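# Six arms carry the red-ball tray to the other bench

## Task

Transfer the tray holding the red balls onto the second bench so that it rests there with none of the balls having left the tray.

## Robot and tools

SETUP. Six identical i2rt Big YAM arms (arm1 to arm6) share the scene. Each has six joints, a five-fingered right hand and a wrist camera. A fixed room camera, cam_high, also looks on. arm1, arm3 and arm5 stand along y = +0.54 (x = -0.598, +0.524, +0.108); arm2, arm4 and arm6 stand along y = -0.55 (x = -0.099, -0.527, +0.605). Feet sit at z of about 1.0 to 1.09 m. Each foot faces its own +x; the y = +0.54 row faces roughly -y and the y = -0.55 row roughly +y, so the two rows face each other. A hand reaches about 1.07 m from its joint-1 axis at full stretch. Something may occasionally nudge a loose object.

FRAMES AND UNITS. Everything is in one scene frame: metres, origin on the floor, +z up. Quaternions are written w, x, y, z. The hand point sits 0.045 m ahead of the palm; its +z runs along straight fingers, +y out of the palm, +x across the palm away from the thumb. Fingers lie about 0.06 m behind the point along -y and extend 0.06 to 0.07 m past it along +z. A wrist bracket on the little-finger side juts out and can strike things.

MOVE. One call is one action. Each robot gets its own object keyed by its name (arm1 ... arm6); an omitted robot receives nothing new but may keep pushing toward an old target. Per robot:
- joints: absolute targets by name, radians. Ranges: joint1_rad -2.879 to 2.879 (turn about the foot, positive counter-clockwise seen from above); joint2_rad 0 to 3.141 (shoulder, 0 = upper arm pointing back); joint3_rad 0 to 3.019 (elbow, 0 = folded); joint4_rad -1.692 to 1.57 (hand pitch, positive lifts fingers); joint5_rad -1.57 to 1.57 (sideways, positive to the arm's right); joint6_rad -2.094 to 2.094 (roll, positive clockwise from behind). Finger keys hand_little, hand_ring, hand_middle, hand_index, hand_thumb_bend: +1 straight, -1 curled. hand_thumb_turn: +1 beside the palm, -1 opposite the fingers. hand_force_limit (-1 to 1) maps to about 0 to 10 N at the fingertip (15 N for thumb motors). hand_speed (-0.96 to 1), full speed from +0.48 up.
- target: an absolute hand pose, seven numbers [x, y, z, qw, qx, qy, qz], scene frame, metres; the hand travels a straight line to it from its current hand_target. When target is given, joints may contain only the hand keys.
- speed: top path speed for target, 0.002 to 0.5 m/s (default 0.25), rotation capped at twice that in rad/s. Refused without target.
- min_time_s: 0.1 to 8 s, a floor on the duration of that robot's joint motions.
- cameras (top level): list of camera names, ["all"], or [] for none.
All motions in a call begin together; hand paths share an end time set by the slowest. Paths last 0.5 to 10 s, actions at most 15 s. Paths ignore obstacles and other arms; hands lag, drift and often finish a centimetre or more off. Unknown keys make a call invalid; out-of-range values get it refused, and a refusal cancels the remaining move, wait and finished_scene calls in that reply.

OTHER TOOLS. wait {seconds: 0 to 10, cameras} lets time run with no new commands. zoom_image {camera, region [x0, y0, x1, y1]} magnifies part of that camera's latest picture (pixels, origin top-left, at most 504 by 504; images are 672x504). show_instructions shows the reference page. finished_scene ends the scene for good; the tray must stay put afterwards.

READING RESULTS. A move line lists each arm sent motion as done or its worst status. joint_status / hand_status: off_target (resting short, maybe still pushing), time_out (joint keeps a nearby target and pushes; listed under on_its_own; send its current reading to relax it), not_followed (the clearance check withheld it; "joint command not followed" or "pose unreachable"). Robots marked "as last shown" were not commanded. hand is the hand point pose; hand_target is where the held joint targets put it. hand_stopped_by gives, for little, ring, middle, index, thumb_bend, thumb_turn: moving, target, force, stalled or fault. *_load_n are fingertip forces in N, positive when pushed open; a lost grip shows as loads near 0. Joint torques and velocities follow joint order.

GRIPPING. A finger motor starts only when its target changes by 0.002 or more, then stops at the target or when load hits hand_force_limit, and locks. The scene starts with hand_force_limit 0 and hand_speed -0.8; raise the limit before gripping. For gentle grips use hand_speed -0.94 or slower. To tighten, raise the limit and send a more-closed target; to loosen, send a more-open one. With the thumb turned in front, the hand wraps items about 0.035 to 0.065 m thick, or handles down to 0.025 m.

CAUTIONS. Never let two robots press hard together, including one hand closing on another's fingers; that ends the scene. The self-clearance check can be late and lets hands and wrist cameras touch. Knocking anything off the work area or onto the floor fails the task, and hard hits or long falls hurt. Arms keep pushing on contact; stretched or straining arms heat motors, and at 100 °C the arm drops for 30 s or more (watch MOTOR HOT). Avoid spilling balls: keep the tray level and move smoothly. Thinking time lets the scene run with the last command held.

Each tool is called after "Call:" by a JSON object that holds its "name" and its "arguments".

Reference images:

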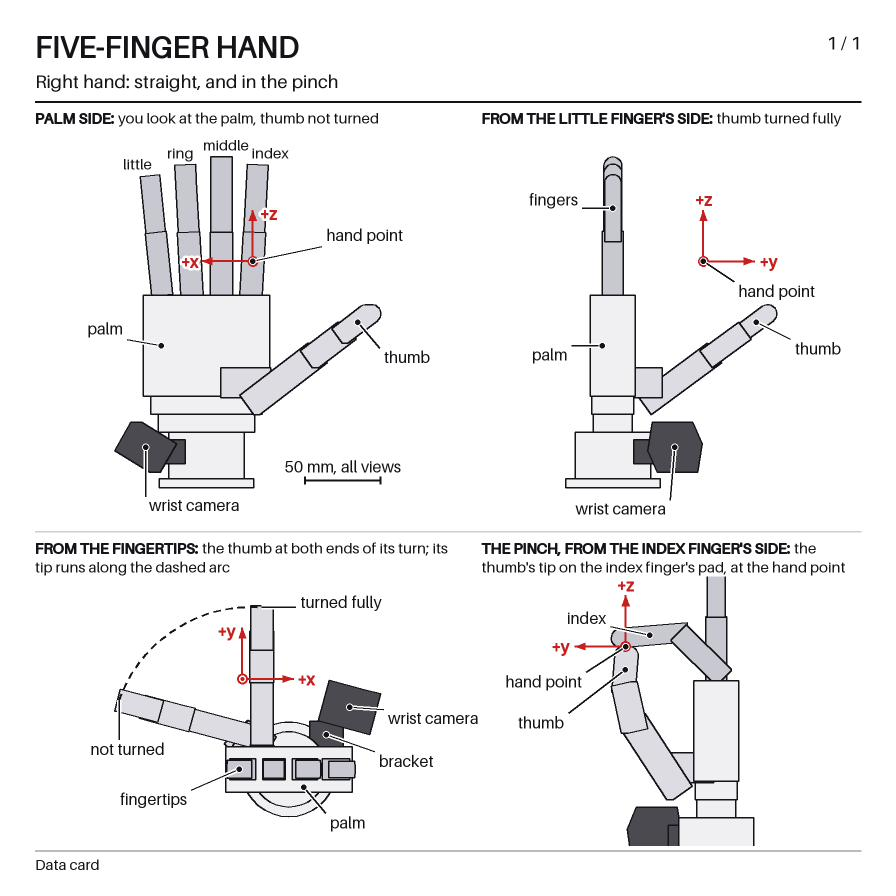

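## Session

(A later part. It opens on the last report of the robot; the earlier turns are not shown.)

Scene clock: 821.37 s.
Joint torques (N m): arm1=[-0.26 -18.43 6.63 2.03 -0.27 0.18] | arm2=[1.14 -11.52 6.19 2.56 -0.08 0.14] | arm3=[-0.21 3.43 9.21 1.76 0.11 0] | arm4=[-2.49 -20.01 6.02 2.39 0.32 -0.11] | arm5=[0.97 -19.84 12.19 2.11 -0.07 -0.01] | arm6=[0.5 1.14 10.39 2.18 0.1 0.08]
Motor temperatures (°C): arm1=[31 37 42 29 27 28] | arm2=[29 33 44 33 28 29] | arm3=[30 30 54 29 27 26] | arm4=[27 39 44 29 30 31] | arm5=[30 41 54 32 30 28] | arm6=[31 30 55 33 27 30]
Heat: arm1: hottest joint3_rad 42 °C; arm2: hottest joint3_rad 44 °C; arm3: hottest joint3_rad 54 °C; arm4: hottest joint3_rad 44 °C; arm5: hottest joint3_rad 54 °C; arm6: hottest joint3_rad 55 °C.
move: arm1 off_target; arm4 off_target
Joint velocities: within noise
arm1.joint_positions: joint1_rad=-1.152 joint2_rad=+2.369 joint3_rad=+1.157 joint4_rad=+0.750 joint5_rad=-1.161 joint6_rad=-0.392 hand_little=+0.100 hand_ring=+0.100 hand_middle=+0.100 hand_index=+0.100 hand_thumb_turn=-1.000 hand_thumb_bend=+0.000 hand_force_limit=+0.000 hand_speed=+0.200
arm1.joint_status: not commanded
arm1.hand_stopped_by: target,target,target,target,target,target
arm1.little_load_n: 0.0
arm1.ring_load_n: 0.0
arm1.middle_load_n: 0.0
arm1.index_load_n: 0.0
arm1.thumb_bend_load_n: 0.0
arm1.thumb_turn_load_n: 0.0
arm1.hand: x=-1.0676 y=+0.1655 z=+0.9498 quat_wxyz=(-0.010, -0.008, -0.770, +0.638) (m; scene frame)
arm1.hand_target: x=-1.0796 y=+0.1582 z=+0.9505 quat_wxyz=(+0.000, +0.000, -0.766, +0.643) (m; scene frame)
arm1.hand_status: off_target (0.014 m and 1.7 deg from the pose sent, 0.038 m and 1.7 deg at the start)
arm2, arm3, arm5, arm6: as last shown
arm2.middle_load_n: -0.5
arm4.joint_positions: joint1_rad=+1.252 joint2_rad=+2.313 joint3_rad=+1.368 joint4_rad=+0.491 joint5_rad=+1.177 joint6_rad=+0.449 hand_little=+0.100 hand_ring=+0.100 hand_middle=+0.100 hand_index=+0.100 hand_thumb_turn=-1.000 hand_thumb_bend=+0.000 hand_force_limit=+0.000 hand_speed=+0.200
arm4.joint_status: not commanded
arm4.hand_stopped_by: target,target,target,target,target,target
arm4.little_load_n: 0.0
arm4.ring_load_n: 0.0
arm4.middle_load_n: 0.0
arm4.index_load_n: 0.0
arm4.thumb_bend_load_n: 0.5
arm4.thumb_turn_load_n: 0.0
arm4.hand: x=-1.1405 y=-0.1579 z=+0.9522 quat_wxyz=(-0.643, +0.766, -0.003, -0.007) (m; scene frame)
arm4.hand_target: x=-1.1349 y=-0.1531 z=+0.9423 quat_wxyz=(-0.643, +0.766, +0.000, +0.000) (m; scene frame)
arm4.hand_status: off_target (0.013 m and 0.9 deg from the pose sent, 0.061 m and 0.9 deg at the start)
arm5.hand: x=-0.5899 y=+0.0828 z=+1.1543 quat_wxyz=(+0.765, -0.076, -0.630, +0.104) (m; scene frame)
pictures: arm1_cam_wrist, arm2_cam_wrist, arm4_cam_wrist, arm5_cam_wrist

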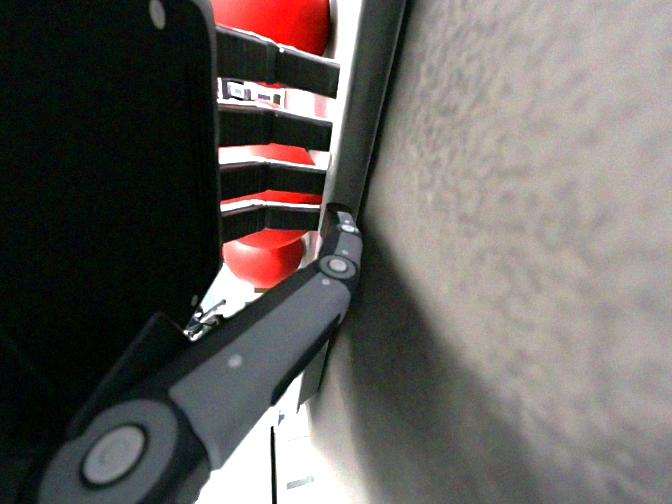

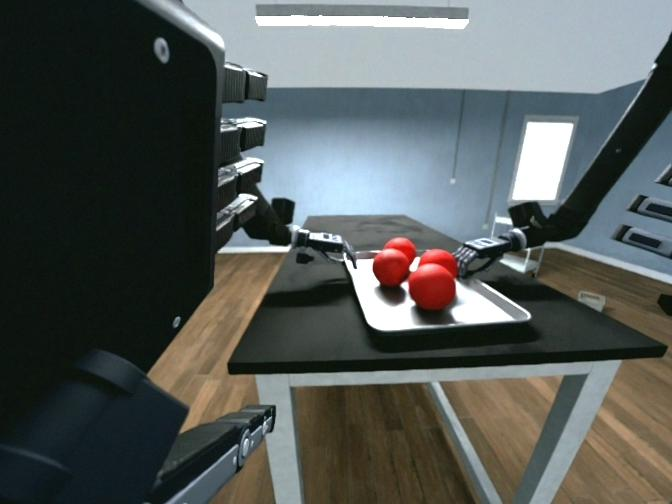

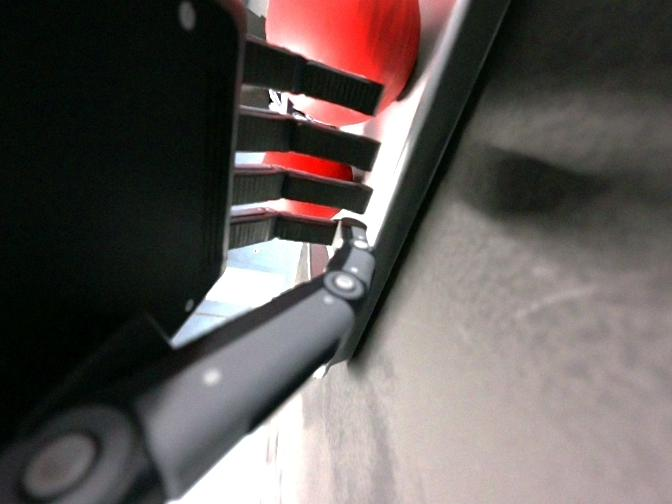

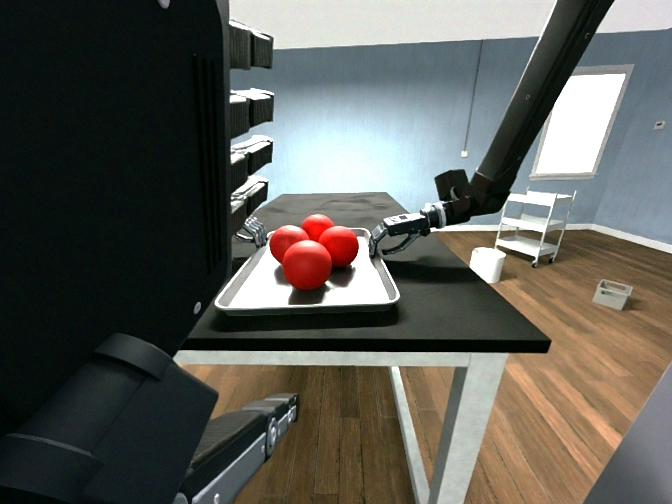

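Call:
{"name": "move", "arguments": {"arm1": {"target": [-1.08, 0.163, 0.932, 0, 0, 0.766, -0.643], "speed": 0.08}, "arm4": {"target": [-1.135, -0.153, 0.923, 0.643, -0.766, 0, 0], "speed": 0.08}, "cameras": ["arm1_cam_wrist", "arm4_cam_wrist", "arm5_cam_wrist", "arm2_cam_wrist"]}}

Call:
{"name": "zoom_image", "arguments": {"camera": "arm5_cam_wrist", "region": [330, 210, 440, 290]}}

Call:
{"name": "zoom_image", "arguments": {"camera": "arm2_cam_wrist", "region": [290, 210, 400, 290]}}

Call:
{"name": "zoom_image", "arguments": {"camera": "arm1_cam_wrist", "region": [200, 100, 450, 300]}}

Call:
{"name": "zoom_image", "arguments": {"camera": "arm4_cam_wrist", "region": [200, 100, 450, 300]}}

Scene clock: 871.70 s.
Joint torques (N m): arm1=[-0.97 -17.08 6.38 1.73 -0.18 0.08] | arm2=[1.08 -11.52 6.19 2.56 -0.08 0.14] | arm3=[-0.21 3.43 9.2 1.74 0.11 0] | arm4=[-2.49 -19.72 6.72 2.43 0.29 -0.13] | arm5=[0.91 -19.84 12.21 2.11 -0.06 -0.02] | arm6=[0.67 1.38 10.45 2.21 0.11 0.06]
Motor temperatures (°C): arm1=[31 38 42 29 27 28] | arm2=[29 33 43 33 28 29] | arm3=[30 30 54 29 27 26] | arm4=[27 40 42 29 30 31] | arm5=[30 43 55 32 30 28] | arm6=[31 29 55 33 27 30]
Heat: arm1: hottest joint3_rad 42 °C; arm2: hottest joint3_rad 43 °C; arm3: hottest joint3_rad 54 °C; arm4: hottest joint3_rad 42 °C; arm5: hottest joint3_rad 55 °C; arm6: hottest joint3_rad 55 °C.
move: arm1 off_target; arm4 off_target
Joint velocities: within noise
arm1.joint_positions: joint1_rad=-1.152 joint2_rad=+2.394 joint3_rad=+1.172 joint4_rad=+0.778 joint5_rad=-1.169 joint6_rad=-0.392 hand_little=+0.100 hand_ring=+0.100 hand_middle=+0.100 hand_index=+0.100 hand_thumb_turn=-1.000 hand_thumb_bend=+0.000 hand_force_limit=+0.000 hand_speed=+0.200
arm1.joint_status: not commanded
arm1.hand_stopped_by: target,target,target,target,target,target
arm1.little_load_n: 0.0
arm1.ring_load_n: 0.5
arm1.middle_load_n: -0.5
arm1.index_load_n: 0.0
arm1.thumb_bend_load_n: 0.0
arm1.thumb_turn_load_n: 0.5
arm1.hand: x=-1.0698 y=+0.1640 z=+0.9428 quat_wxyz=(-0.007, +0.000, -0.767, +0.642) (m; scene frame)
arm1.hand_target: x=-1.0795 y=+0.1634 z=+0.9323 quat_wxyz=(+0.000, +0.000, -0.766, +0.643) (m; scene frame)
arm1.hand_status: off_target (0.015 m and 0.8 deg from the pose sent, 0.022 m and 1.7 deg at the start)
arm2, arm3, arm5, arm6: as last shown
arm2.middle_load_n: 0.0
arm4.joint_positions: joint1_rad=+1.252 joint2_rad=+2.350 joint3_rad=+1.368 joint4_rad=+0.519 joint5_rad=+1.177 joint6_rad=+0.448 hand_little=+0.100 hand_ring=+0.100 hand_middle=+0.100 hand_index=+0.100 hand_thumb_turn=-1.000 hand_thumb_bend=+0.000 hand_force_limit=+0.000 hand_speed=+0.200
arm4.joint_status: not commanded
arm4.hand_stopped_by: target,target,target,target,target,target
arm4.little_load_n: 0.0
arm4.ring_load_n: 0.0
arm4.middle_load_n: 0.0
arm4.index_load_n: 0.0
arm4.thumb_bend_load_n: 0.0
arm4.thumb_turn_load_n: 0.0
arm4.hand: x=-1.1363 y=-0.1594 z=+0.9316 quat_wxyz=(-0.642, +0.767, +0.000, -0.004) (m; scene frame)
arm4.hand_target: x=-1.1347 y=-0.1532 z=+0.9231 quat_wxyz=(-0.643, +0.766, +0.000, +0.000) (m; scene frame)
arm4.hand_status: off_target (0.011 m and 0.4 deg from the pose sent, 0.030 m and 0.9 deg at the start)
arm5.little_load_n: -0.5
pictures: arm1_cam_wrist, arm2_cam_wrist, arm4_cam_wrist, arm5_cam_wrist

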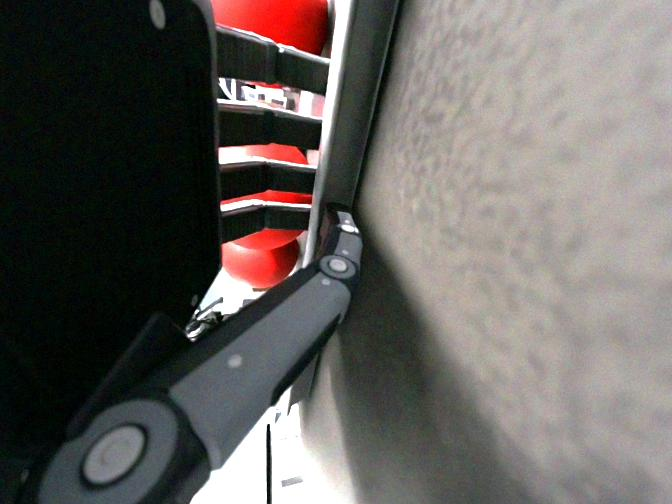

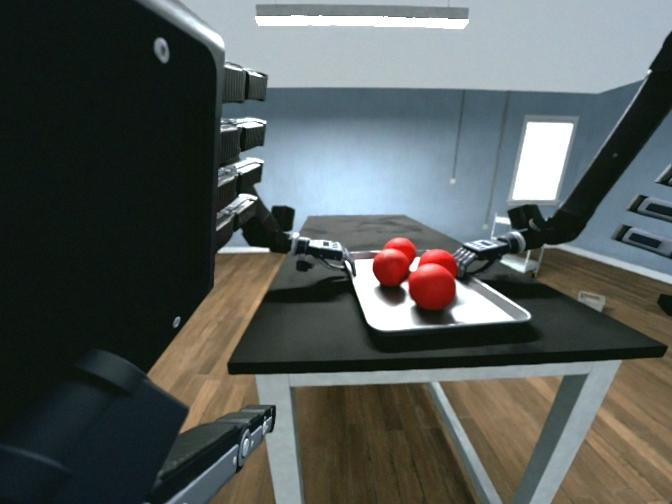

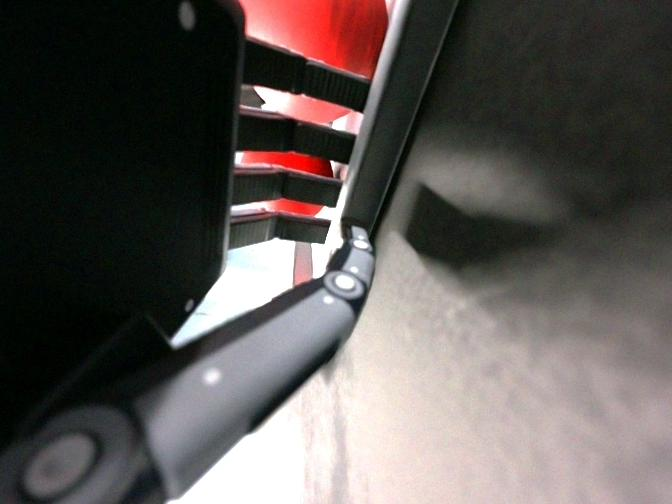

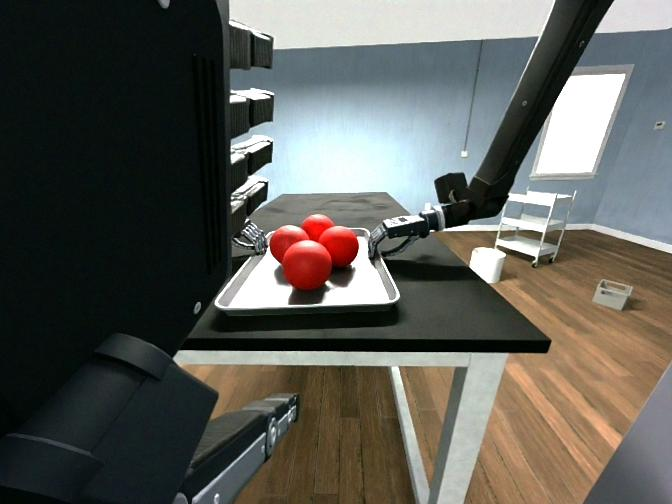

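Scaled by 4.582.

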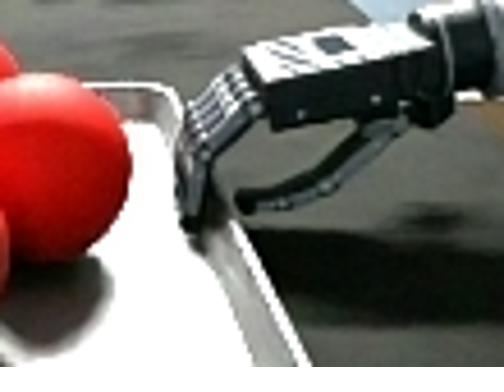

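Scaled by 4.582.

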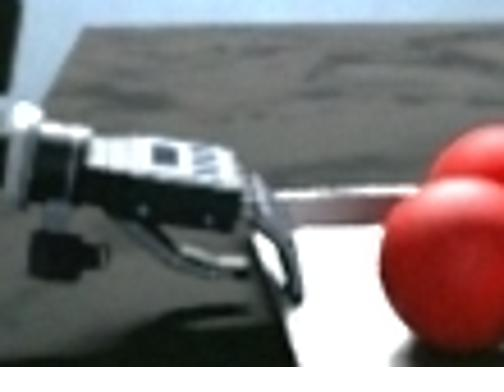

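Scaled by 2.016.

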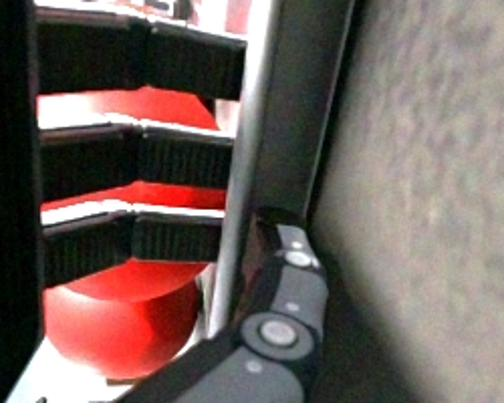

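Scaled by 2.016.

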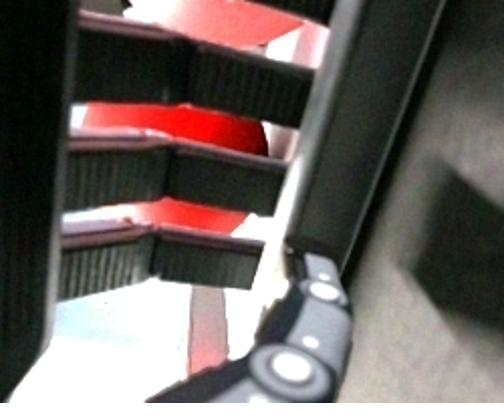

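Call:
{"name": "move", "arguments": {"arm1": {"joints": {"hand_speed": -0.92, "hand_force_limit": -0.6, "hand_index": -0.6, "hand_middle": -0.6, "hand_ring": -0.6, "hand_little": -0.6}}, "arm4": {"joints": {"hand_speed": -0.92, "hand_force_limit": -0.6, "hand_index": -0.6, "hand_middle": -0.6, "hand_ring": -0.6, "hand_little": -0.6}}, "cameras": ["arm1_cam_wrist", "arm4_cam_wrist", "arm5_cam_wrist", "arm2_cam_wrist"]}}

Call:
{"name": "zoom_image", "arguments": {"camera": "arm5_cam_wrist", "region": [330, 210, 440, 290]}}

Call:
{"name": "zoom_image", "arguments": {"camera": "arm2_cam_wrist", "region": [290, 210, 400, 290]}}

Scene clock: 908.30 s.
Joint torques (N m): arm1=[-1.14 -17.26 6.06 1.7 -0.07 0.08] | arm2=[1.14 -11.52 6.17 2.56 -0.08 0.14] | arm3=[-0.32 3.49 9.2 1.74 0.11 0] | arm4=[-1.61 -19.96 6.79 2.21 0.51 -0.13] | arm5=[0.91 -19.9 12.22 2.13 -0.06 -0.01] | arm6=[0.56 1.14 10.44 2.19 0.08 0.06]
Motor temperatures (°C): arm1=[31 35 42 29 27 28] | arm2=[29 33 43 33 28 29] | arm3=[30 30 54 29 27 26] | arm4=[27 44 42 29 30 31] | arm5=[30 43 56 32 30 28] | arm6=[31 29 55 33 27 30]
Heat: arm1: hottest joint3_rad 42 °C; arm2: hottest joint3_rad 43 °C; arm3: hottest joint3_rad 54 °C; arm4: hottest joint2_rad 44 °C; arm5: hottest joint3_rad 56 °C; arm6: hottest joint3_rad 55 °C.
move: arm1 off_target; arm4 off_target
Joint velocities: within noise
arm1.joint_positions: joint1_rad=-1.150 joint2_rad=+2.396 joint3_rad=+1.177 joint4_rad=+0.779 joint5_rad=-1.172 joint6_rad=-0.392 hand_little=+0.049 hand_ring=+0.064 hand_middle=+0.072 hand_index=+0.020 hand_thumb_turn=-1.000 hand_thumb_bend=+0.000 hand_force_limit=-0.600 hand_speed=-0.920
arm1.joint_status: hand_little off_target (ended at +0.049, target -0.600); hand_ring off_target (ended at +0.064, target -0.600); hand_middle off_target (ended at +0.072, target -0.600); hand_index off_target (ended at +0.020, target -0.600); the others done
arm1.hand_stopped_by: force,force,force,force,target,target
arm1.little_load_n: 1.0
arm1.ring_load_n: 0.5
arm1.middle_load_n: -0.5
arm1.index_load_n: 2.5
arm1.thumb_bend_load_n: 0.0
arm1.thumb_turn_load_n: 0.0
arm1.hand: x=-1.0705 y=+0.1626 z=+0.9434 quat_wxyz=(-0.007, +0.002, -0.766, +0.643) (m; scene frame)
arm1.hand_target: x=-1.0793 y=+0.1633 z=+0.9323 quat_wxyz=(+0.000, +0.000, -0.766, +0.643) (m; scene frame)
arm1.hand_status: not commanded
arm2, arm3, arm5, arm6: as last shown
arm2.little_load_n: -0.5
arm3.little_load_n: -0.5
arm4.joint_positions: joint1_rad=+1.242 joint2_rad=+2.350 joint3_rad=+1.368 joint4_rad=+0.525 joint5_rad=+1.172 joint6_rad=+0.448 hand_little=-0.056 hand_ring=+0.012 hand_middle=+0.034 hand_index=-0.048 hand_thumb_turn=-1.000 hand_thumb_bend=+0.000 hand_force_limit=-0.600 hand_speed=-0.920
arm4.joint_status: hand_little off_target (ended at -0.056, target -0.600); hand_ring off_target (ended at +0.012, target -0.600); hand_middle off_target (ended at +0.034, target -0.600); hand_index off_target (ended at -0.048, target -0.600); the others done
arm4.hand_stopped_by: force,force,force,force,target,target
arm4.little_load_n: 2.0
arm4.ring_load_n: 0.0
arm4.middle_load_n: 0.0
arm4.index_load_n: 0.0
arm4.thumb_bend_load_n: 0.5
arm4.thumb_turn_load_n: 0.0
arm4.hand: x=-1.1340 y=-0.1534 z=+0.9323 quat_wxyz=(-0.642, +0.766, -0.005, -0.004) (m; scene frame)
arm4.hand_target: x=-1.1348 y=-0.1531 z=+0.9231 quat_wxyz=(-0.643, +0.766, +0.000, +0.000) (m; scene frame)
arm4.hand_status: not commanded
arm5.little_load_n: 0.0
pictures: arm1_cam_wrist, arm2_cam_wrist, arm4_cam_wrist, arm5_cam_wrist

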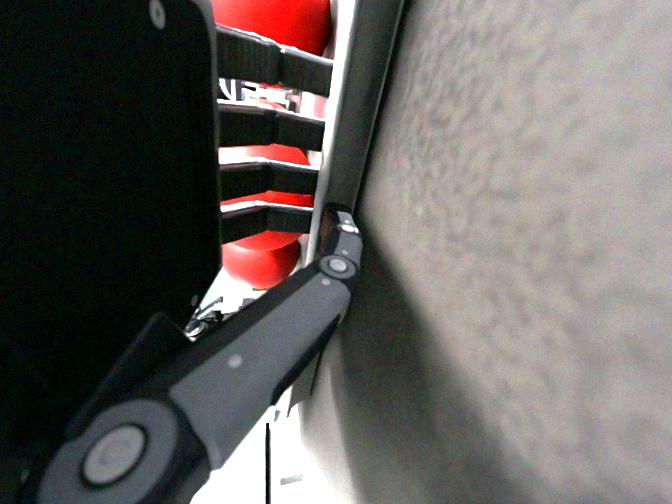

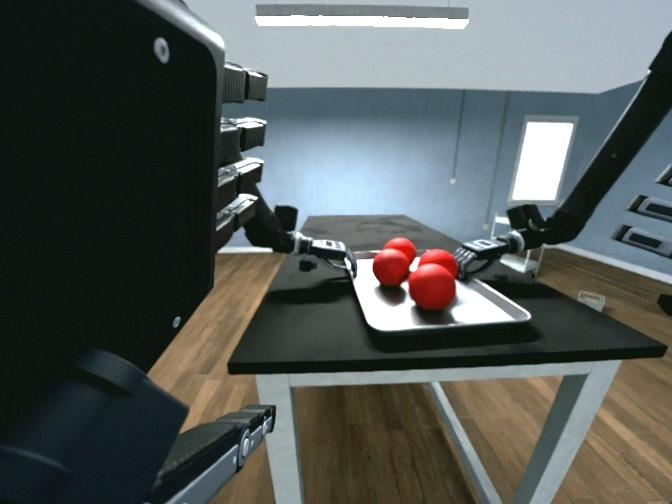

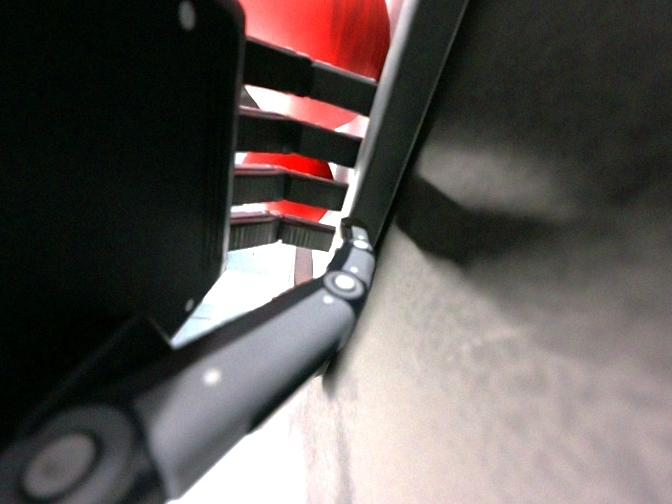

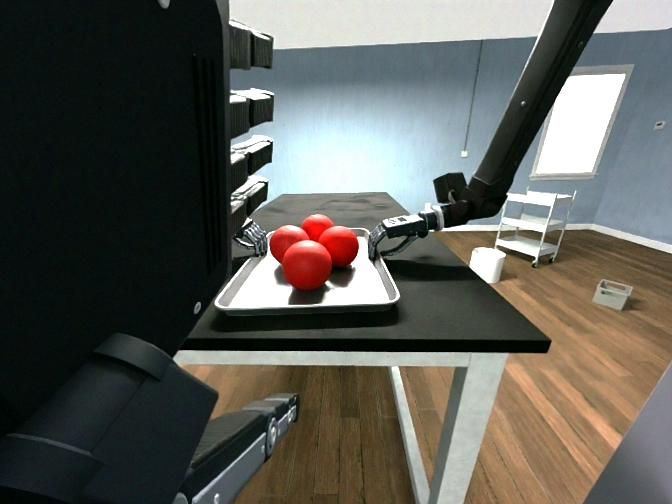

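Scaled by 4.582.

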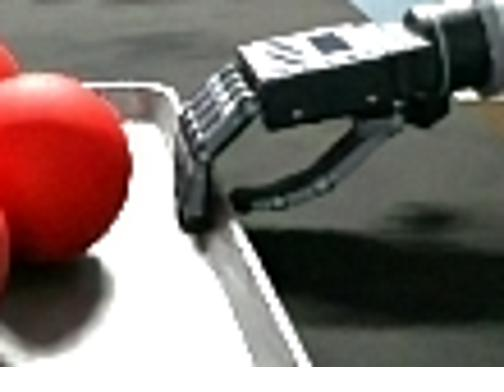

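Scaled by 4.582.

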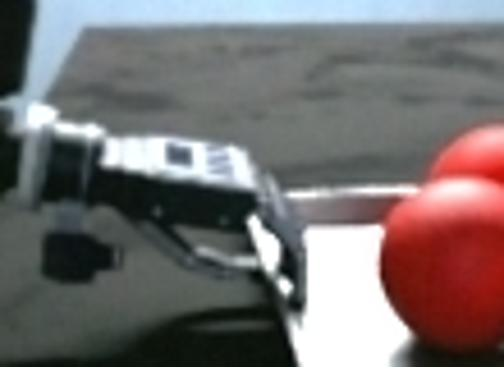

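Call:
{"name": "move", "arguments": {"arm1": {"target": [-1.08, 0.152, 0.933, 0, 0, 0.766, -0.643], "speed": 0.05}, "arm4": {"target": [-1.135, -0.141, 0.922, 0.643, -0.766, 0, 0], "speed": 0.05}}}

Call:
{"name": "move", "arguments": {"arm1": {"joints": {"hand_force_limit": -0.3, "hand_index": -0.7, "hand_middle": -0.7, "hand_ring": -0.7, "hand_little": -0.7}}, "arm4": {"joints": {"hand_force_limit": -0.3, "hand_index": -0.7, "hand_middle": -0.7, "hand_ring": -0.7, "hand_little": -0.7}}, "cameras": ["arm1_cam_wrist", "arm4_cam_wrist", "arm5_cam_wrist", "arm2_cam_wrist"]}}

Call:
{"name": "zoom_image", "arguments": {"camera": "arm5_cam_wrist", "region": [330, 210, 440, 290]}}

Call:
{"name": "zoom_image", "arguments": {"camera": "arm2_cam_wrist", "region": [290, 210, 400, 290]}}

Scene clock: 925.77 s.
Joint torques (N m): arm1=[0.26 -17.03 6.86 1.72 0.25 0.09] | arm2=[1.14 -11.52 6.17 2.58 -0.08 0.14] | arm3=[-0.15 3.43 9.21 1.77 0.11 0] | arm4=[-2.73 -19.02 7.72 2.41 0.21 -0.13] | arm5=[0.91 -19.9 12.21 2.1 -0.06 -0.01] | arm6=[0.62 1.49 10.36 2.19 0.08 0.07]
Motor temperatures (°C): arm1=[31 35 43 29 27 28] | arm2=[29 33 43 33 28 29] | arm3=[30 30 54 29 27 26] | arm4=[27 44 43 29 30 31] | arm5=[30 44 56 32 30 28] | arm6=[31 29 56 33 27 30]
Heat: arm1: hottest joint3_rad 43 °C; arm2: hottest joint3_rad 43 °C; arm3: hottest joint3_rad 54 °C; arm4: hottest joint2_rad 44 °C; arm5: hottest joint3_rad 56 °C; arm6: hottest joint3_rad 56 °C.
move: arm1 off_target; arm4 off_target
Joint velocities: within noise
arm1.joint_positions: joint1_rad=-1.147 joint2_rad=+2.397 joint3_rad=+1.177 joint4_rad=+0.788 joint5_rad=-1.163 joint6_rad=-0.373 hand_little=+0.049 hand_ring=+0.064 hand_middle=+0.072 hand_index=+0.020 hand_thumb_turn=-1.000 hand_thumb_bend=+0.000 hand_force_limit=-0.600 hand_speed=-0.920
arm1.joint_status: not commanded
arm1.hand_stopped_by: force,force,force,force,target,target
arm1.little_load_n: 0.5
arm1.ring_load_n: 0.0
arm1.middle_load_n: -1.0
arm1.index_load_n: 0.0
arm1.thumb_bend_load_n: 0.0
arm1.thumb_turn_load_n: 0.0
arm1.hand: x=-1.0705 y=+0.1607 z=+0.9438 quat_wxyz=(-0.008, -0.004, -0.766, +0.643) (m; scene frame)
arm1.hand_target: x=-1.0792 y=+0.1524 z=+0.9335 quat_wxyz=(+0.000, +0.000, -0.766, +0.643) (m; scene frame)
arm1.hand_status: off_target (0.017 m and 1.1 deg from the pose sent, 0.018 m and 0.8 deg at the start)
arm2, arm3, arm5, arm6: as last shown
arm2.little_load_n: 0.0
arm3.little_load_n: 0.0
arm4.joint_positions: joint1_rad=+1.236 joint2_rad=+2.351 joint3_rad=+1.368 joint4_rad=+0.533 joint5_rad=+1.163 joint6_rad=+0.428 hand_little=-0.056 hand_ring=+0.012 hand_middle=+0.034 hand_index=-0.048 hand_thumb_turn=-1.000 hand_thumb_bend=+0.000 hand_force_limit=-0.600 hand_speed=-0.920
arm4.joint_status: not commanded
arm4.hand_stopped_by: force,force,force,force,target,target
arm4.little_load_n: 0.0
arm4.ring_load_n: 0.0
arm4.middle_load_n: 0.0
arm4.index_load_n: 0.0
arm4.thumb_bend_load_n: 0.5
arm4.thumb_turn_load_n: 0.0
arm4.hand: x=-1.1328 y=-0.1501 z=+0.9317 quat_wxyz=(-0.642, +0.767, +0.001, -0.002) (m; scene frame)
arm4.hand_target: x=-1.1346 y=-0.1414 z=+0.9221 quat_wxyz=(-0.643, +0.766, +0.000, +0.000) (m; scene frame)
arm4.hand_status: off_target (0.014 m and 0.3 deg from the pose sent, 0.016 m and 0.7 deg at the start)
pictures: none

Scene clock: 926.57 s.
Joint torques (N m): arm1=[-0.32 -17.26 6.39 1.73 0.23 0.07] | arm2=[1.14 -11.52 6.17 2.56 -0.08 0.14] | arm3=[-0.26 3.49 9.2 1.76 0.11 0.01] | arm4=[-2.55 -18.96 7.71 2.41 0.27 -0.12] | arm5=[0.97 -19.9 12.18 2.13 -0.07 -0.01] | arm6=[0.85 0.97 10.36 2.24 0.11 0.08]
Motor temperatures (°C): arm1=[31 35 43 29 27 28] | arm2=[29 33 43 33 28 29] | arm3=[30 30 54 29 27 26] | arm4=[27 44 43 29 30 31] | arm5=[30 44 56 32 30 28] | arm6=[31 29 56 33 27 30]
Heat: arm1: hottest joint3_rad 43 °C; arm2: hottest joint3_rad 43 °C; arm3: hottest joint3_rad 54 °C; arm4: hottest joint2_rad 44 °C; arm5: hottest joint3_rad 56 °C; arm6: hottest joint3_rad 56 °C.
move: arm1 off_target; arm4 off_target
Joint velocities: within noise
arm1.joint_positions: joint1_rad=-1.141 joint2_rad=+2.398 joint3_rad=+1.184 joint4_rad=+0.789 joint5_rad=-1.162 joint6_rad=-0.371 hand_little=-0.046 hand_ring=-0.017 hand_middle=+0.006 hand_index=-0.060 hand_thumb_turn=-1.000 hand_thumb_bend=+0.001 hand_force_limit=-0.300 hand_speed=-0.920
arm1.joint_status: hand_little off_target (ended at -0.046, target -0.700); hand_ring off_target (ended at -0.017, target -0.700); hand_middle off_target (ended at +0.006, target -0.700); hand_index off_target (ended at -0.060, target -0.700); the others done
arm1.hand_stopped_by: force,force,force,force,target,target
arm1.little_load_n: 6.0
arm1.ring_load_n: 2.0
arm1.middle_load_n: 0.0
arm1.index_load_n: 3.5
arm1.thumb_bend_load_n: 3.0
arm1.thumb_turn_load_n: 1.0
arm1.hand: x=-1.0712 y=+0.1566 z=+0.9449 quat_wxyz=(-0.008, +0.000, -0.765, +0.644) (m; scene frame)
arm1.hand_target: x=-1.0793 y=+0.1525 z=+0.9335 quat_wxyz=(+0.000, +0.000, -0.766, +0.643) (m; scene frame)
arm1.hand_status: not commanded
arm2, arm5: as last shown
arm3.joint_positions: joint1_rad=+0.131 joint2_rad=+0.610 joint3_rad=+1.382 joint4_rad=-1.436 joint5_rad=+0.089 joint6_rad=-1.113 hand_little=+1.000 hand_ring=+1.000 hand_middle=+1.000 hand_index=+1.000 hand_thumb_turn=+1.000 hand_thumb_bend=+1.000 hand_force_limit=+0.000 hand_speed=-0.800
arm3.joint_status: not commanded
arm3.hand_stopped_by: target,target,target,target,target,target
arm3.little_load_n: 0.0
arm3.ring_load_n: 0.0
arm3.middle_load_n: 0.0
arm3.index_load_n: 0.0
arm3.thumb_bend_load_n: 0.0
arm3.thumb_turn_load_n: 0.0
arm3.hand: x=+0.4881 y=+0.3367 z=+1.4687 quat_wxyz=(+0.245, +0.500, -0.746, +0.365) (m; scene frame)
arm3.hand_target: x=+0.4880 y=+0.3372 z=+1.4793 quat_wxyz=(+0.250, +0.496, -0.742, +0.376) (m; scene frame)
arm3.hand_status: not commanded
arm4.joint_positions: joint1_rad=+1.235 joint2_rad=+2.351 joint3_rad=+1.368 joint4_rad=+0.535 joint5_rad=+1.161 joint6_rad=+0.426 hand_little=-0.084 hand_ring=-0.046 hand_middle=-0.030 hand_index=-0.061 hand_thumb_turn=-1.000 hand_thumb_bend=+0.000 hand_force_limit=-0.300 hand_speed=-0.920
arm4.joint_status: hand_little off_target (ended at -0.084, target -0.700); hand_ring off_target (ended at -0.046, target -0.700); hand_middle off_target (ended at -0.030, target -0.700); hand_index off_target (ended at -0.061, target -0.700); the others done
arm4.hand_stopped_by: force,force,force,force,target,target
arm4.little_load_n: 3.0
arm4.ring_load_n: 3.5
arm4.middle_load_n: 4.5
arm4.index_load_n: 4.0
arm4.thumb_bend_load_n: 2.0
arm4.thumb_turn_load_n: -0.5
arm4.hand: x=-1.1327 y=-0.1495 z=+0.9318 quat_wxyz=(-0.642, +0.767, +0.002, -0.002) (m; scene frame)
arm4.hand_target: x=-1.1345 y=-0.1413 z=+0.9222 quat_wxyz=(-0.643, +0.766, +0.000, +0.000) (m; scene frame)
arm4.hand_status: not commanded
arm5.middle_load_n: 0.5
arm6.joint_positions: joint1_rad=-0.493 joint2_rad=+0.613 joint3_rad=+1.441 joint4_rad=-1.236 joint5_rad=+0.146 joint6_rad=-1.234 hand_little=+1.000 hand_ring=+1.000 hand_middle=+1.000 hand_index=+1.000 hand_thumb_turn=+1.000 hand_thumb_bend=+1.000 hand_force_limit=+0.000 hand_speed=-0.800
arm6.joint_status: not commanded
arm6.hand_stopped_by: target,target,target,target,target,target
arm6.little_load_n: 0.0
arm6.ring_load_n: 0.0
arm6.middle_load_n: 0.0
arm6.index_load_n: 0.0
arm6.thumb_bend_load_n: 0.0
arm6.thumb_turn_load_n: 0.0
arm6.hand: x=+0.7739 y=-0.3801 z=+1.6091 quat_wxyz=(-0.317, +0.787, +0.279, +0.449) (m; scene frame)
arm6.hand_target: x=+0.7729 y=-0.3820 z=+1.6204 quat_wxyz=(-0.325, +0.781, +0.276, +0.457) (m; scene frame)
arm6.hand_status: not commanded
pictures: arm1_cam_wrist, arm2_cam_wrist, arm4_cam_wrist, arm5_cam_wrist

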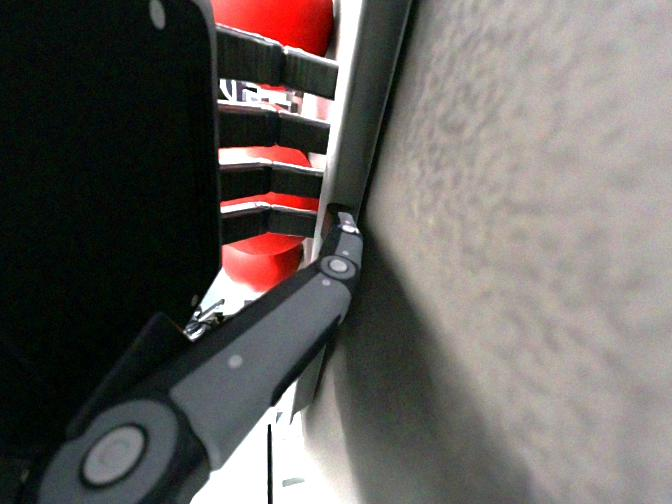

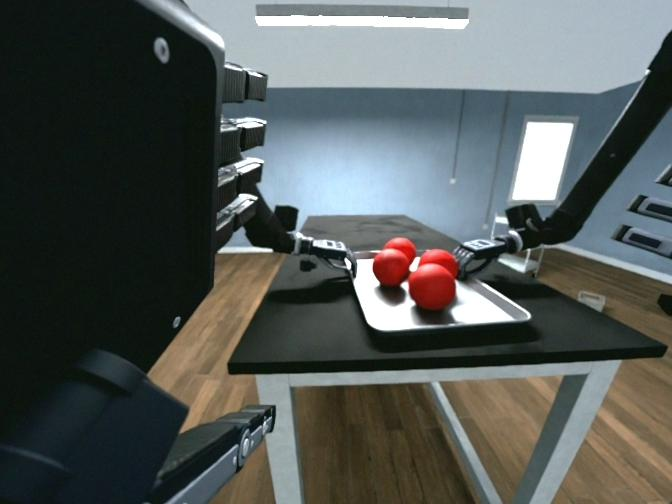

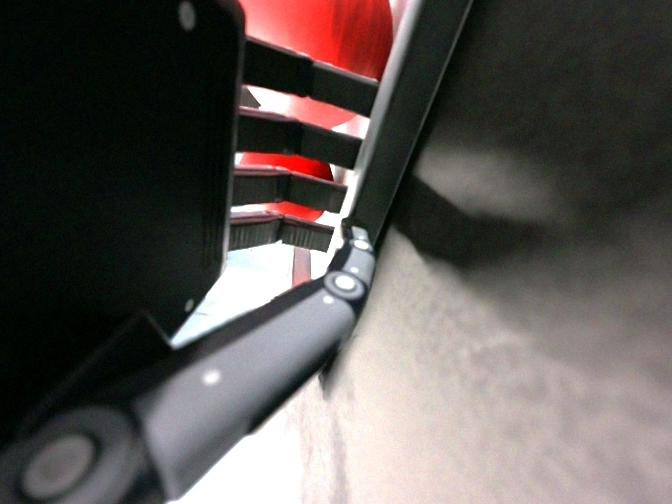

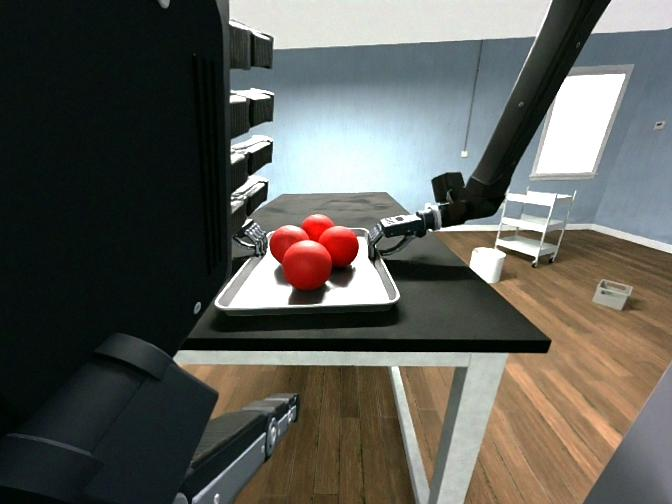

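Scaled by 4.582.

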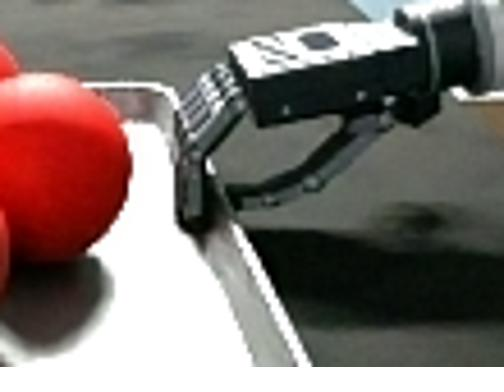

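Scaled by 4.582.

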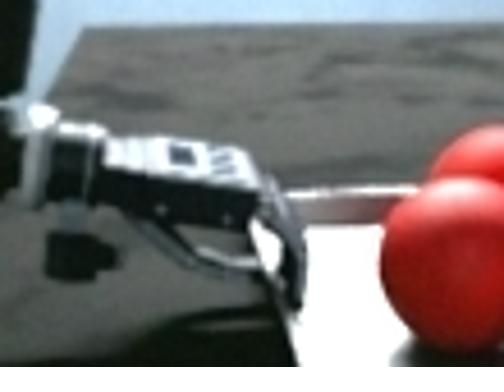

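Call:
{"name": "move", "arguments": {"arm1": {"joints": {"hand_force_limit": 0.1, "hand_index": -0.75, "hand_middle": -0.75, "hand_ring": -0.75, "hand_little": -0.75}}, "arm4": {"joints": {"hand_force_limit": 0.1, "hand_index": -0.75, "hand_middle": -0.75, "hand_ring": -0.75, "hand_little": -0.75}}}}

Scene clock: 933.70 s.
Joint torques (N m): arm1=[-0.5 -17.2 6.41 1.7 0.24 0.06] | arm2=[1.14 -11.58 6.17 2.58 -0.08 0.14] | arm3=[-0.21 3.43 9.21 1.76 0.11 0] | arm4=[-2.26 -18.9 7.72 2.32 0.47 -0.09] | arm5=[0.85 -19.9 12.19 2.1 -0.07 -0.01] | arm6=[0.62 1.03 10.44 2.21 0.08 0.05]
Motor temperatures (°C): arm1=[31 36 42 29 27 28] | arm2=[29 33 43 33 28 29] | arm3=[30 30 54 29 27 26] | arm4=[27 43 43 29 30 31] | arm5=[30 44 56 32 30 28] | arm6=[31 29 56 33 27 30]
Heat: arm1: hottest joint3_rad 42 °C; arm2: hottest joint3_rad 43 °C; arm3: hottest joint3_rad 54 °C; arm4: hottest joint2_rad 43 °C; arm5: hottest joint3_rad 56 °C; arm6: hottest joint3_rad 56 °C.
move: arm1 off_target; arm4 off_target
Joint velocities: within noise
arm1.joint_positions: joint1_rad=-1.140 joint2_rad=+2.398 joint3_rad=+1.184 joint4_rad=+0.790 joint5_rad=-1.162 joint6_rad=-0.371 hand_little=-0.046 hand_ring=-0.029 hand_middle=-0.013 hand_index=-0.066 hand_thumb_turn=-1.000 hand_thumb_bend=+0.002 hand_force_limit=+0.100 hand_speed=-0.920
arm1.joint_status: hand_little off_target (ended at -0.046, target -0.750); hand_ring off_target (ended at -0.029, target -0.750); hand_middle off_target (ended at -0.013, target -0.750); hand_index off_target (ended at -0.066, target -0.750); the others done
arm1.hand_stopped_by: force,force,force,force,target,target
arm1.little_load_n: 0.5
arm1.ring_load_n: 5.0
arm1.middle_load_n: 5.0
arm1.index_load_n: 4.0
arm1.thumb_bend_load_n: 6.0
arm1.thumb_turn_load_n: 1.5
arm1.hand: x=-1.0709 y=+0.1560 z=+0.9451 quat_wxyz=(-0.008, +0.000, -0.765, +0.644) (m; scene frame)
arm1.hand_target: x=-1.0792 y=+0.1524 z=+0.9335 quat_wxyz=(+0.000, +0.000, -0.766, +0.643) (m; scene frame)
arm1.hand_status: not commanded
arm2, arm3, arm5, arm6: as last shown
arm2.ring_load_n: -0.5
arm3.middle_load_n: 0.5
arm4.joint_positions: joint1_rad=+1.234 joint2_rad=+2.351 joint3_rad=+1.368 joint4_rad=+0.538 joint5_rad=+1.156 joint6_rad=+0.425 hand_little=-0.097 hand_ring=-0.058 hand_middle=-0.035 hand_index=-0.066 hand_thumb_turn=-1.000 hand_thumb_bend=+0.001 hand_force_limit=+0.100 hand_speed=-0.920
arm4.joint_status: hand_little off_target (ended at -0.097, target -0.750); hand_ring off_target (ended at -0.058, target -0.750); hand_middle off_target (ended at -0.035, target -0.750); hand_index off_target (ended at -0.066, target -0.750); the others done
arm4.hand_stopped_by: force,force,force,force,target,target
arm4.little_load_n: 4.0
arm4.ring_load_n: 6.0
arm4.middle_load_n: 5.0
arm4.index_load_n: 6.0
arm4.thumb_bend_load_n: 4.5
arm4.thumb_turn_load_n: 1.0
arm4.hand: x=-1.1336 y=-0.1493 z=+0.9319 quat_wxyz=(-0.641, +0.767, +0.002, -0.004) (m; scene frame)
arm4.hand_target: x=-1.1344 y=-0.1412 z=+0.9222 quat_wxyz=(-0.643, +0.766, +0.000, +0.000) (m; scene frame)
arm4.hand_status: not commanded
arm5.middle_load_n: 0.0
pictures: none

Call:
{"name": "move", "arguments": {"arm1": {"target": [-1.0793, 0.1525, 0.975, 0, 0, 0.766, -0.643], "speed": 0.04}, "arm4": {"target": [-1.1345, -0.1413, 0.964, 0.643, -0.766, 0, 0], "speed": 0.04}, "cameras": ["arm5_cam_wrist", "arm2_cam_wrist"]}}

Call:
{"name": "zoom_image", "arguments": {"camera": "arm5_cam_wrist", "region": [200, 180, 460, 330]}}

Call:
{"name": "zoom_image", "arguments": {"camera": "arm2_cam_wrist", "region": [280, 180, 540, 340]}}

Scene clock: 944.10 s.
Joint torques (N m): arm1=[-0.79 -24.82 3.7 0.92 -0.12 0.21] | arm2=[1.14 -11.52 6.17 2.56 -0.08 0.14] | arm3=[-0.26 3.37 9.21 1.76 0.11 0] | arm4=[-2.43 -25.7 6.06 1.69 0.95 -0.11] | arm5=[1.03 -19.96 12.22 2.11 -0.07 -0.01] | arm6=[0.67 1.44 10.4 2.18 0.08 0.08]
Motor temperatures (°C): arm1=[31 36 42 29 27 28] | arm2=[29 33 43 33 28 29] | arm3=[30 30 54 29 27 26] | arm4=[27 43 43 29 30 31] | arm5=[30 44 57 32 30 28] | arm6=[31 29 56 33 27 30]
Heat: arm1: hottest joint3_rad 42 °C; arm2: hottest joint3_rad 43 °C; arm3: hottest joint3_rad 54 °C; arm4: hottest joint2_rad 43 °C; arm5: hottest joint3_rad 57 °C; arm6: hottest joint3_rad 56 °C.
move: arm1 off_target; arm4 off_target
Joint velocities: within noise
arm1.joint_positions: joint1_rad=-1.137 joint2_rad=+2.384 joint3_rad=+1.181 joint4_rad=+0.752 joint5_rad=-1.155 joint6_rad=-0.383 hand_little=-0.046 hand_ring=-0.029 hand_middle=-0.013 hand_index=-0.066 hand_thumb_turn=-1.000 hand_thumb_bend=+0.002 hand_force_limit=+0.100 hand_speed=-0.920
arm1.joint_status: not commanded
arm1.hand_stopped_by: force,force,force,force,target,target
arm1.little_load_n: 3.0
arm1.ring_load_n: 8.0
arm1.middle_load_n: 3.0
arm1.index_load_n: 2.5
arm1.thumb_bend_load_n: 9.5
arm1.thumb_turn_load_n: 1.0
arm1.hand: x=-1.0696 y=+0.1555 z=+0.9474 quat_wxyz=(-0.012, -0.004, -0.769, +0.639) (m; scene frame)
arm1.hand_target: x=-1.0790 y=+0.1525 z=+0.9744 quat_wxyz=(+0.000, +0.000, -0.766, +0.643) (m; scene frame)
arm1.hand_status: off_target (0.029 m and 1.6 deg from the pose sent, 0.031 m and 0.9 deg at the start)
arm2, arm3, arm5, arm6: as last shown
arm2.ring_load_n: 0.0
arm3.middle_load_n: 0.0
arm4.joint_positions: joint1_rad=+1.234 joint2_rad=+2.337 joint3_rad=+1.368 joint4_rad=+0.495 joint5_rad=+1.146 joint6_rad=+0.425 hand_little=-0.097 hand_ring=-0.058 hand_middle=-0.035 hand_index=-0.066 hand_thumb_turn=-1.000 hand_thumb_bend=+0.002 hand_force_limit=+0.100 hand_speed=-0.920
arm4.joint_status: not commanded
arm4.hand_stopped_by: force,force,force,force,target,target
arm4.little_load_n: 0.0
arm4.ring_load_n: 2.0
arm4.middle_load_n: 4.0
arm4.index_load_n: 8.0
arm4.thumb_bend_load_n: 9.5
arm4.thumb_turn_load_n: 0.5
arm4.hand: x=-1.1330 y=-0.1506 z=+0.9339 quat_wxyz=(-0.636, +0.772, +0.014, +0.003) (m; scene frame)
arm4.hand_target: x=-1.1345 y=-0.1413 z=+0.9633 quat_wxyz=(-0.643, +0.766, +0.000, +0.000) (m; scene frame)
arm4.hand_status: off_target (0.031 m and 1.9 deg from the pose sent, 0.033 m and 0.6 deg at the start)
arm5.middle_load_n: -0.5
pictures: arm2_cam_wrist, arm5_cam_wrist

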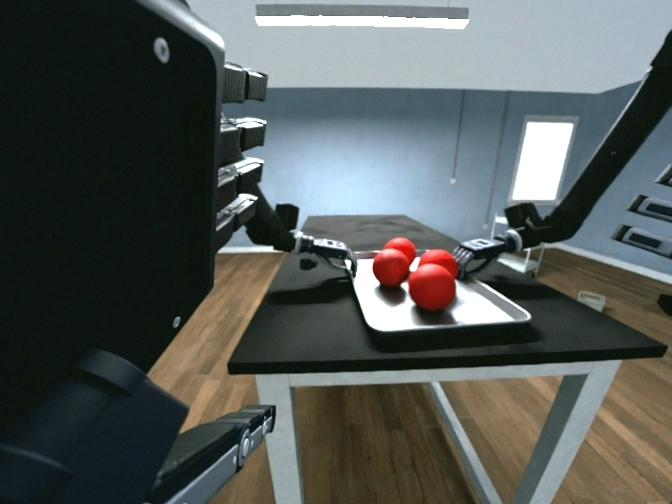

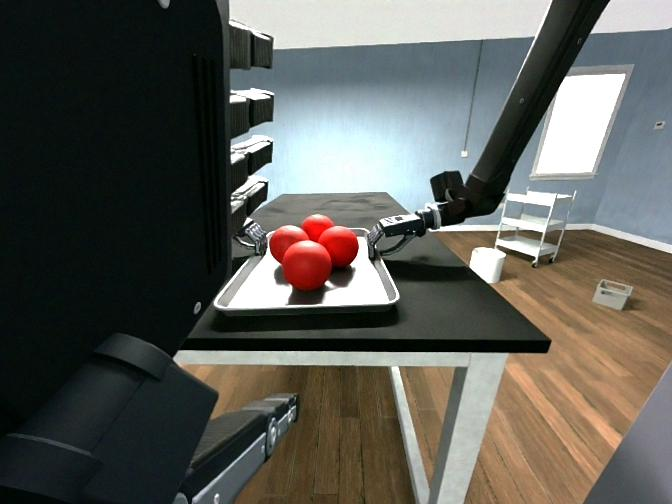

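Scaled by 1.938.

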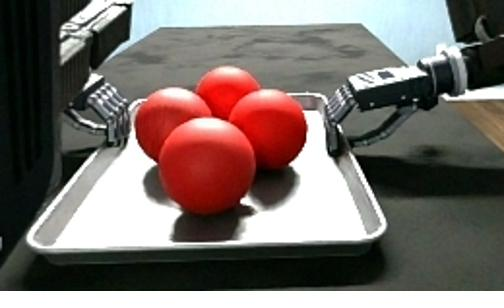

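Scaled by 1.938.

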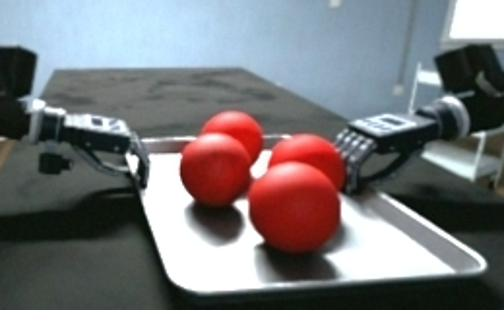

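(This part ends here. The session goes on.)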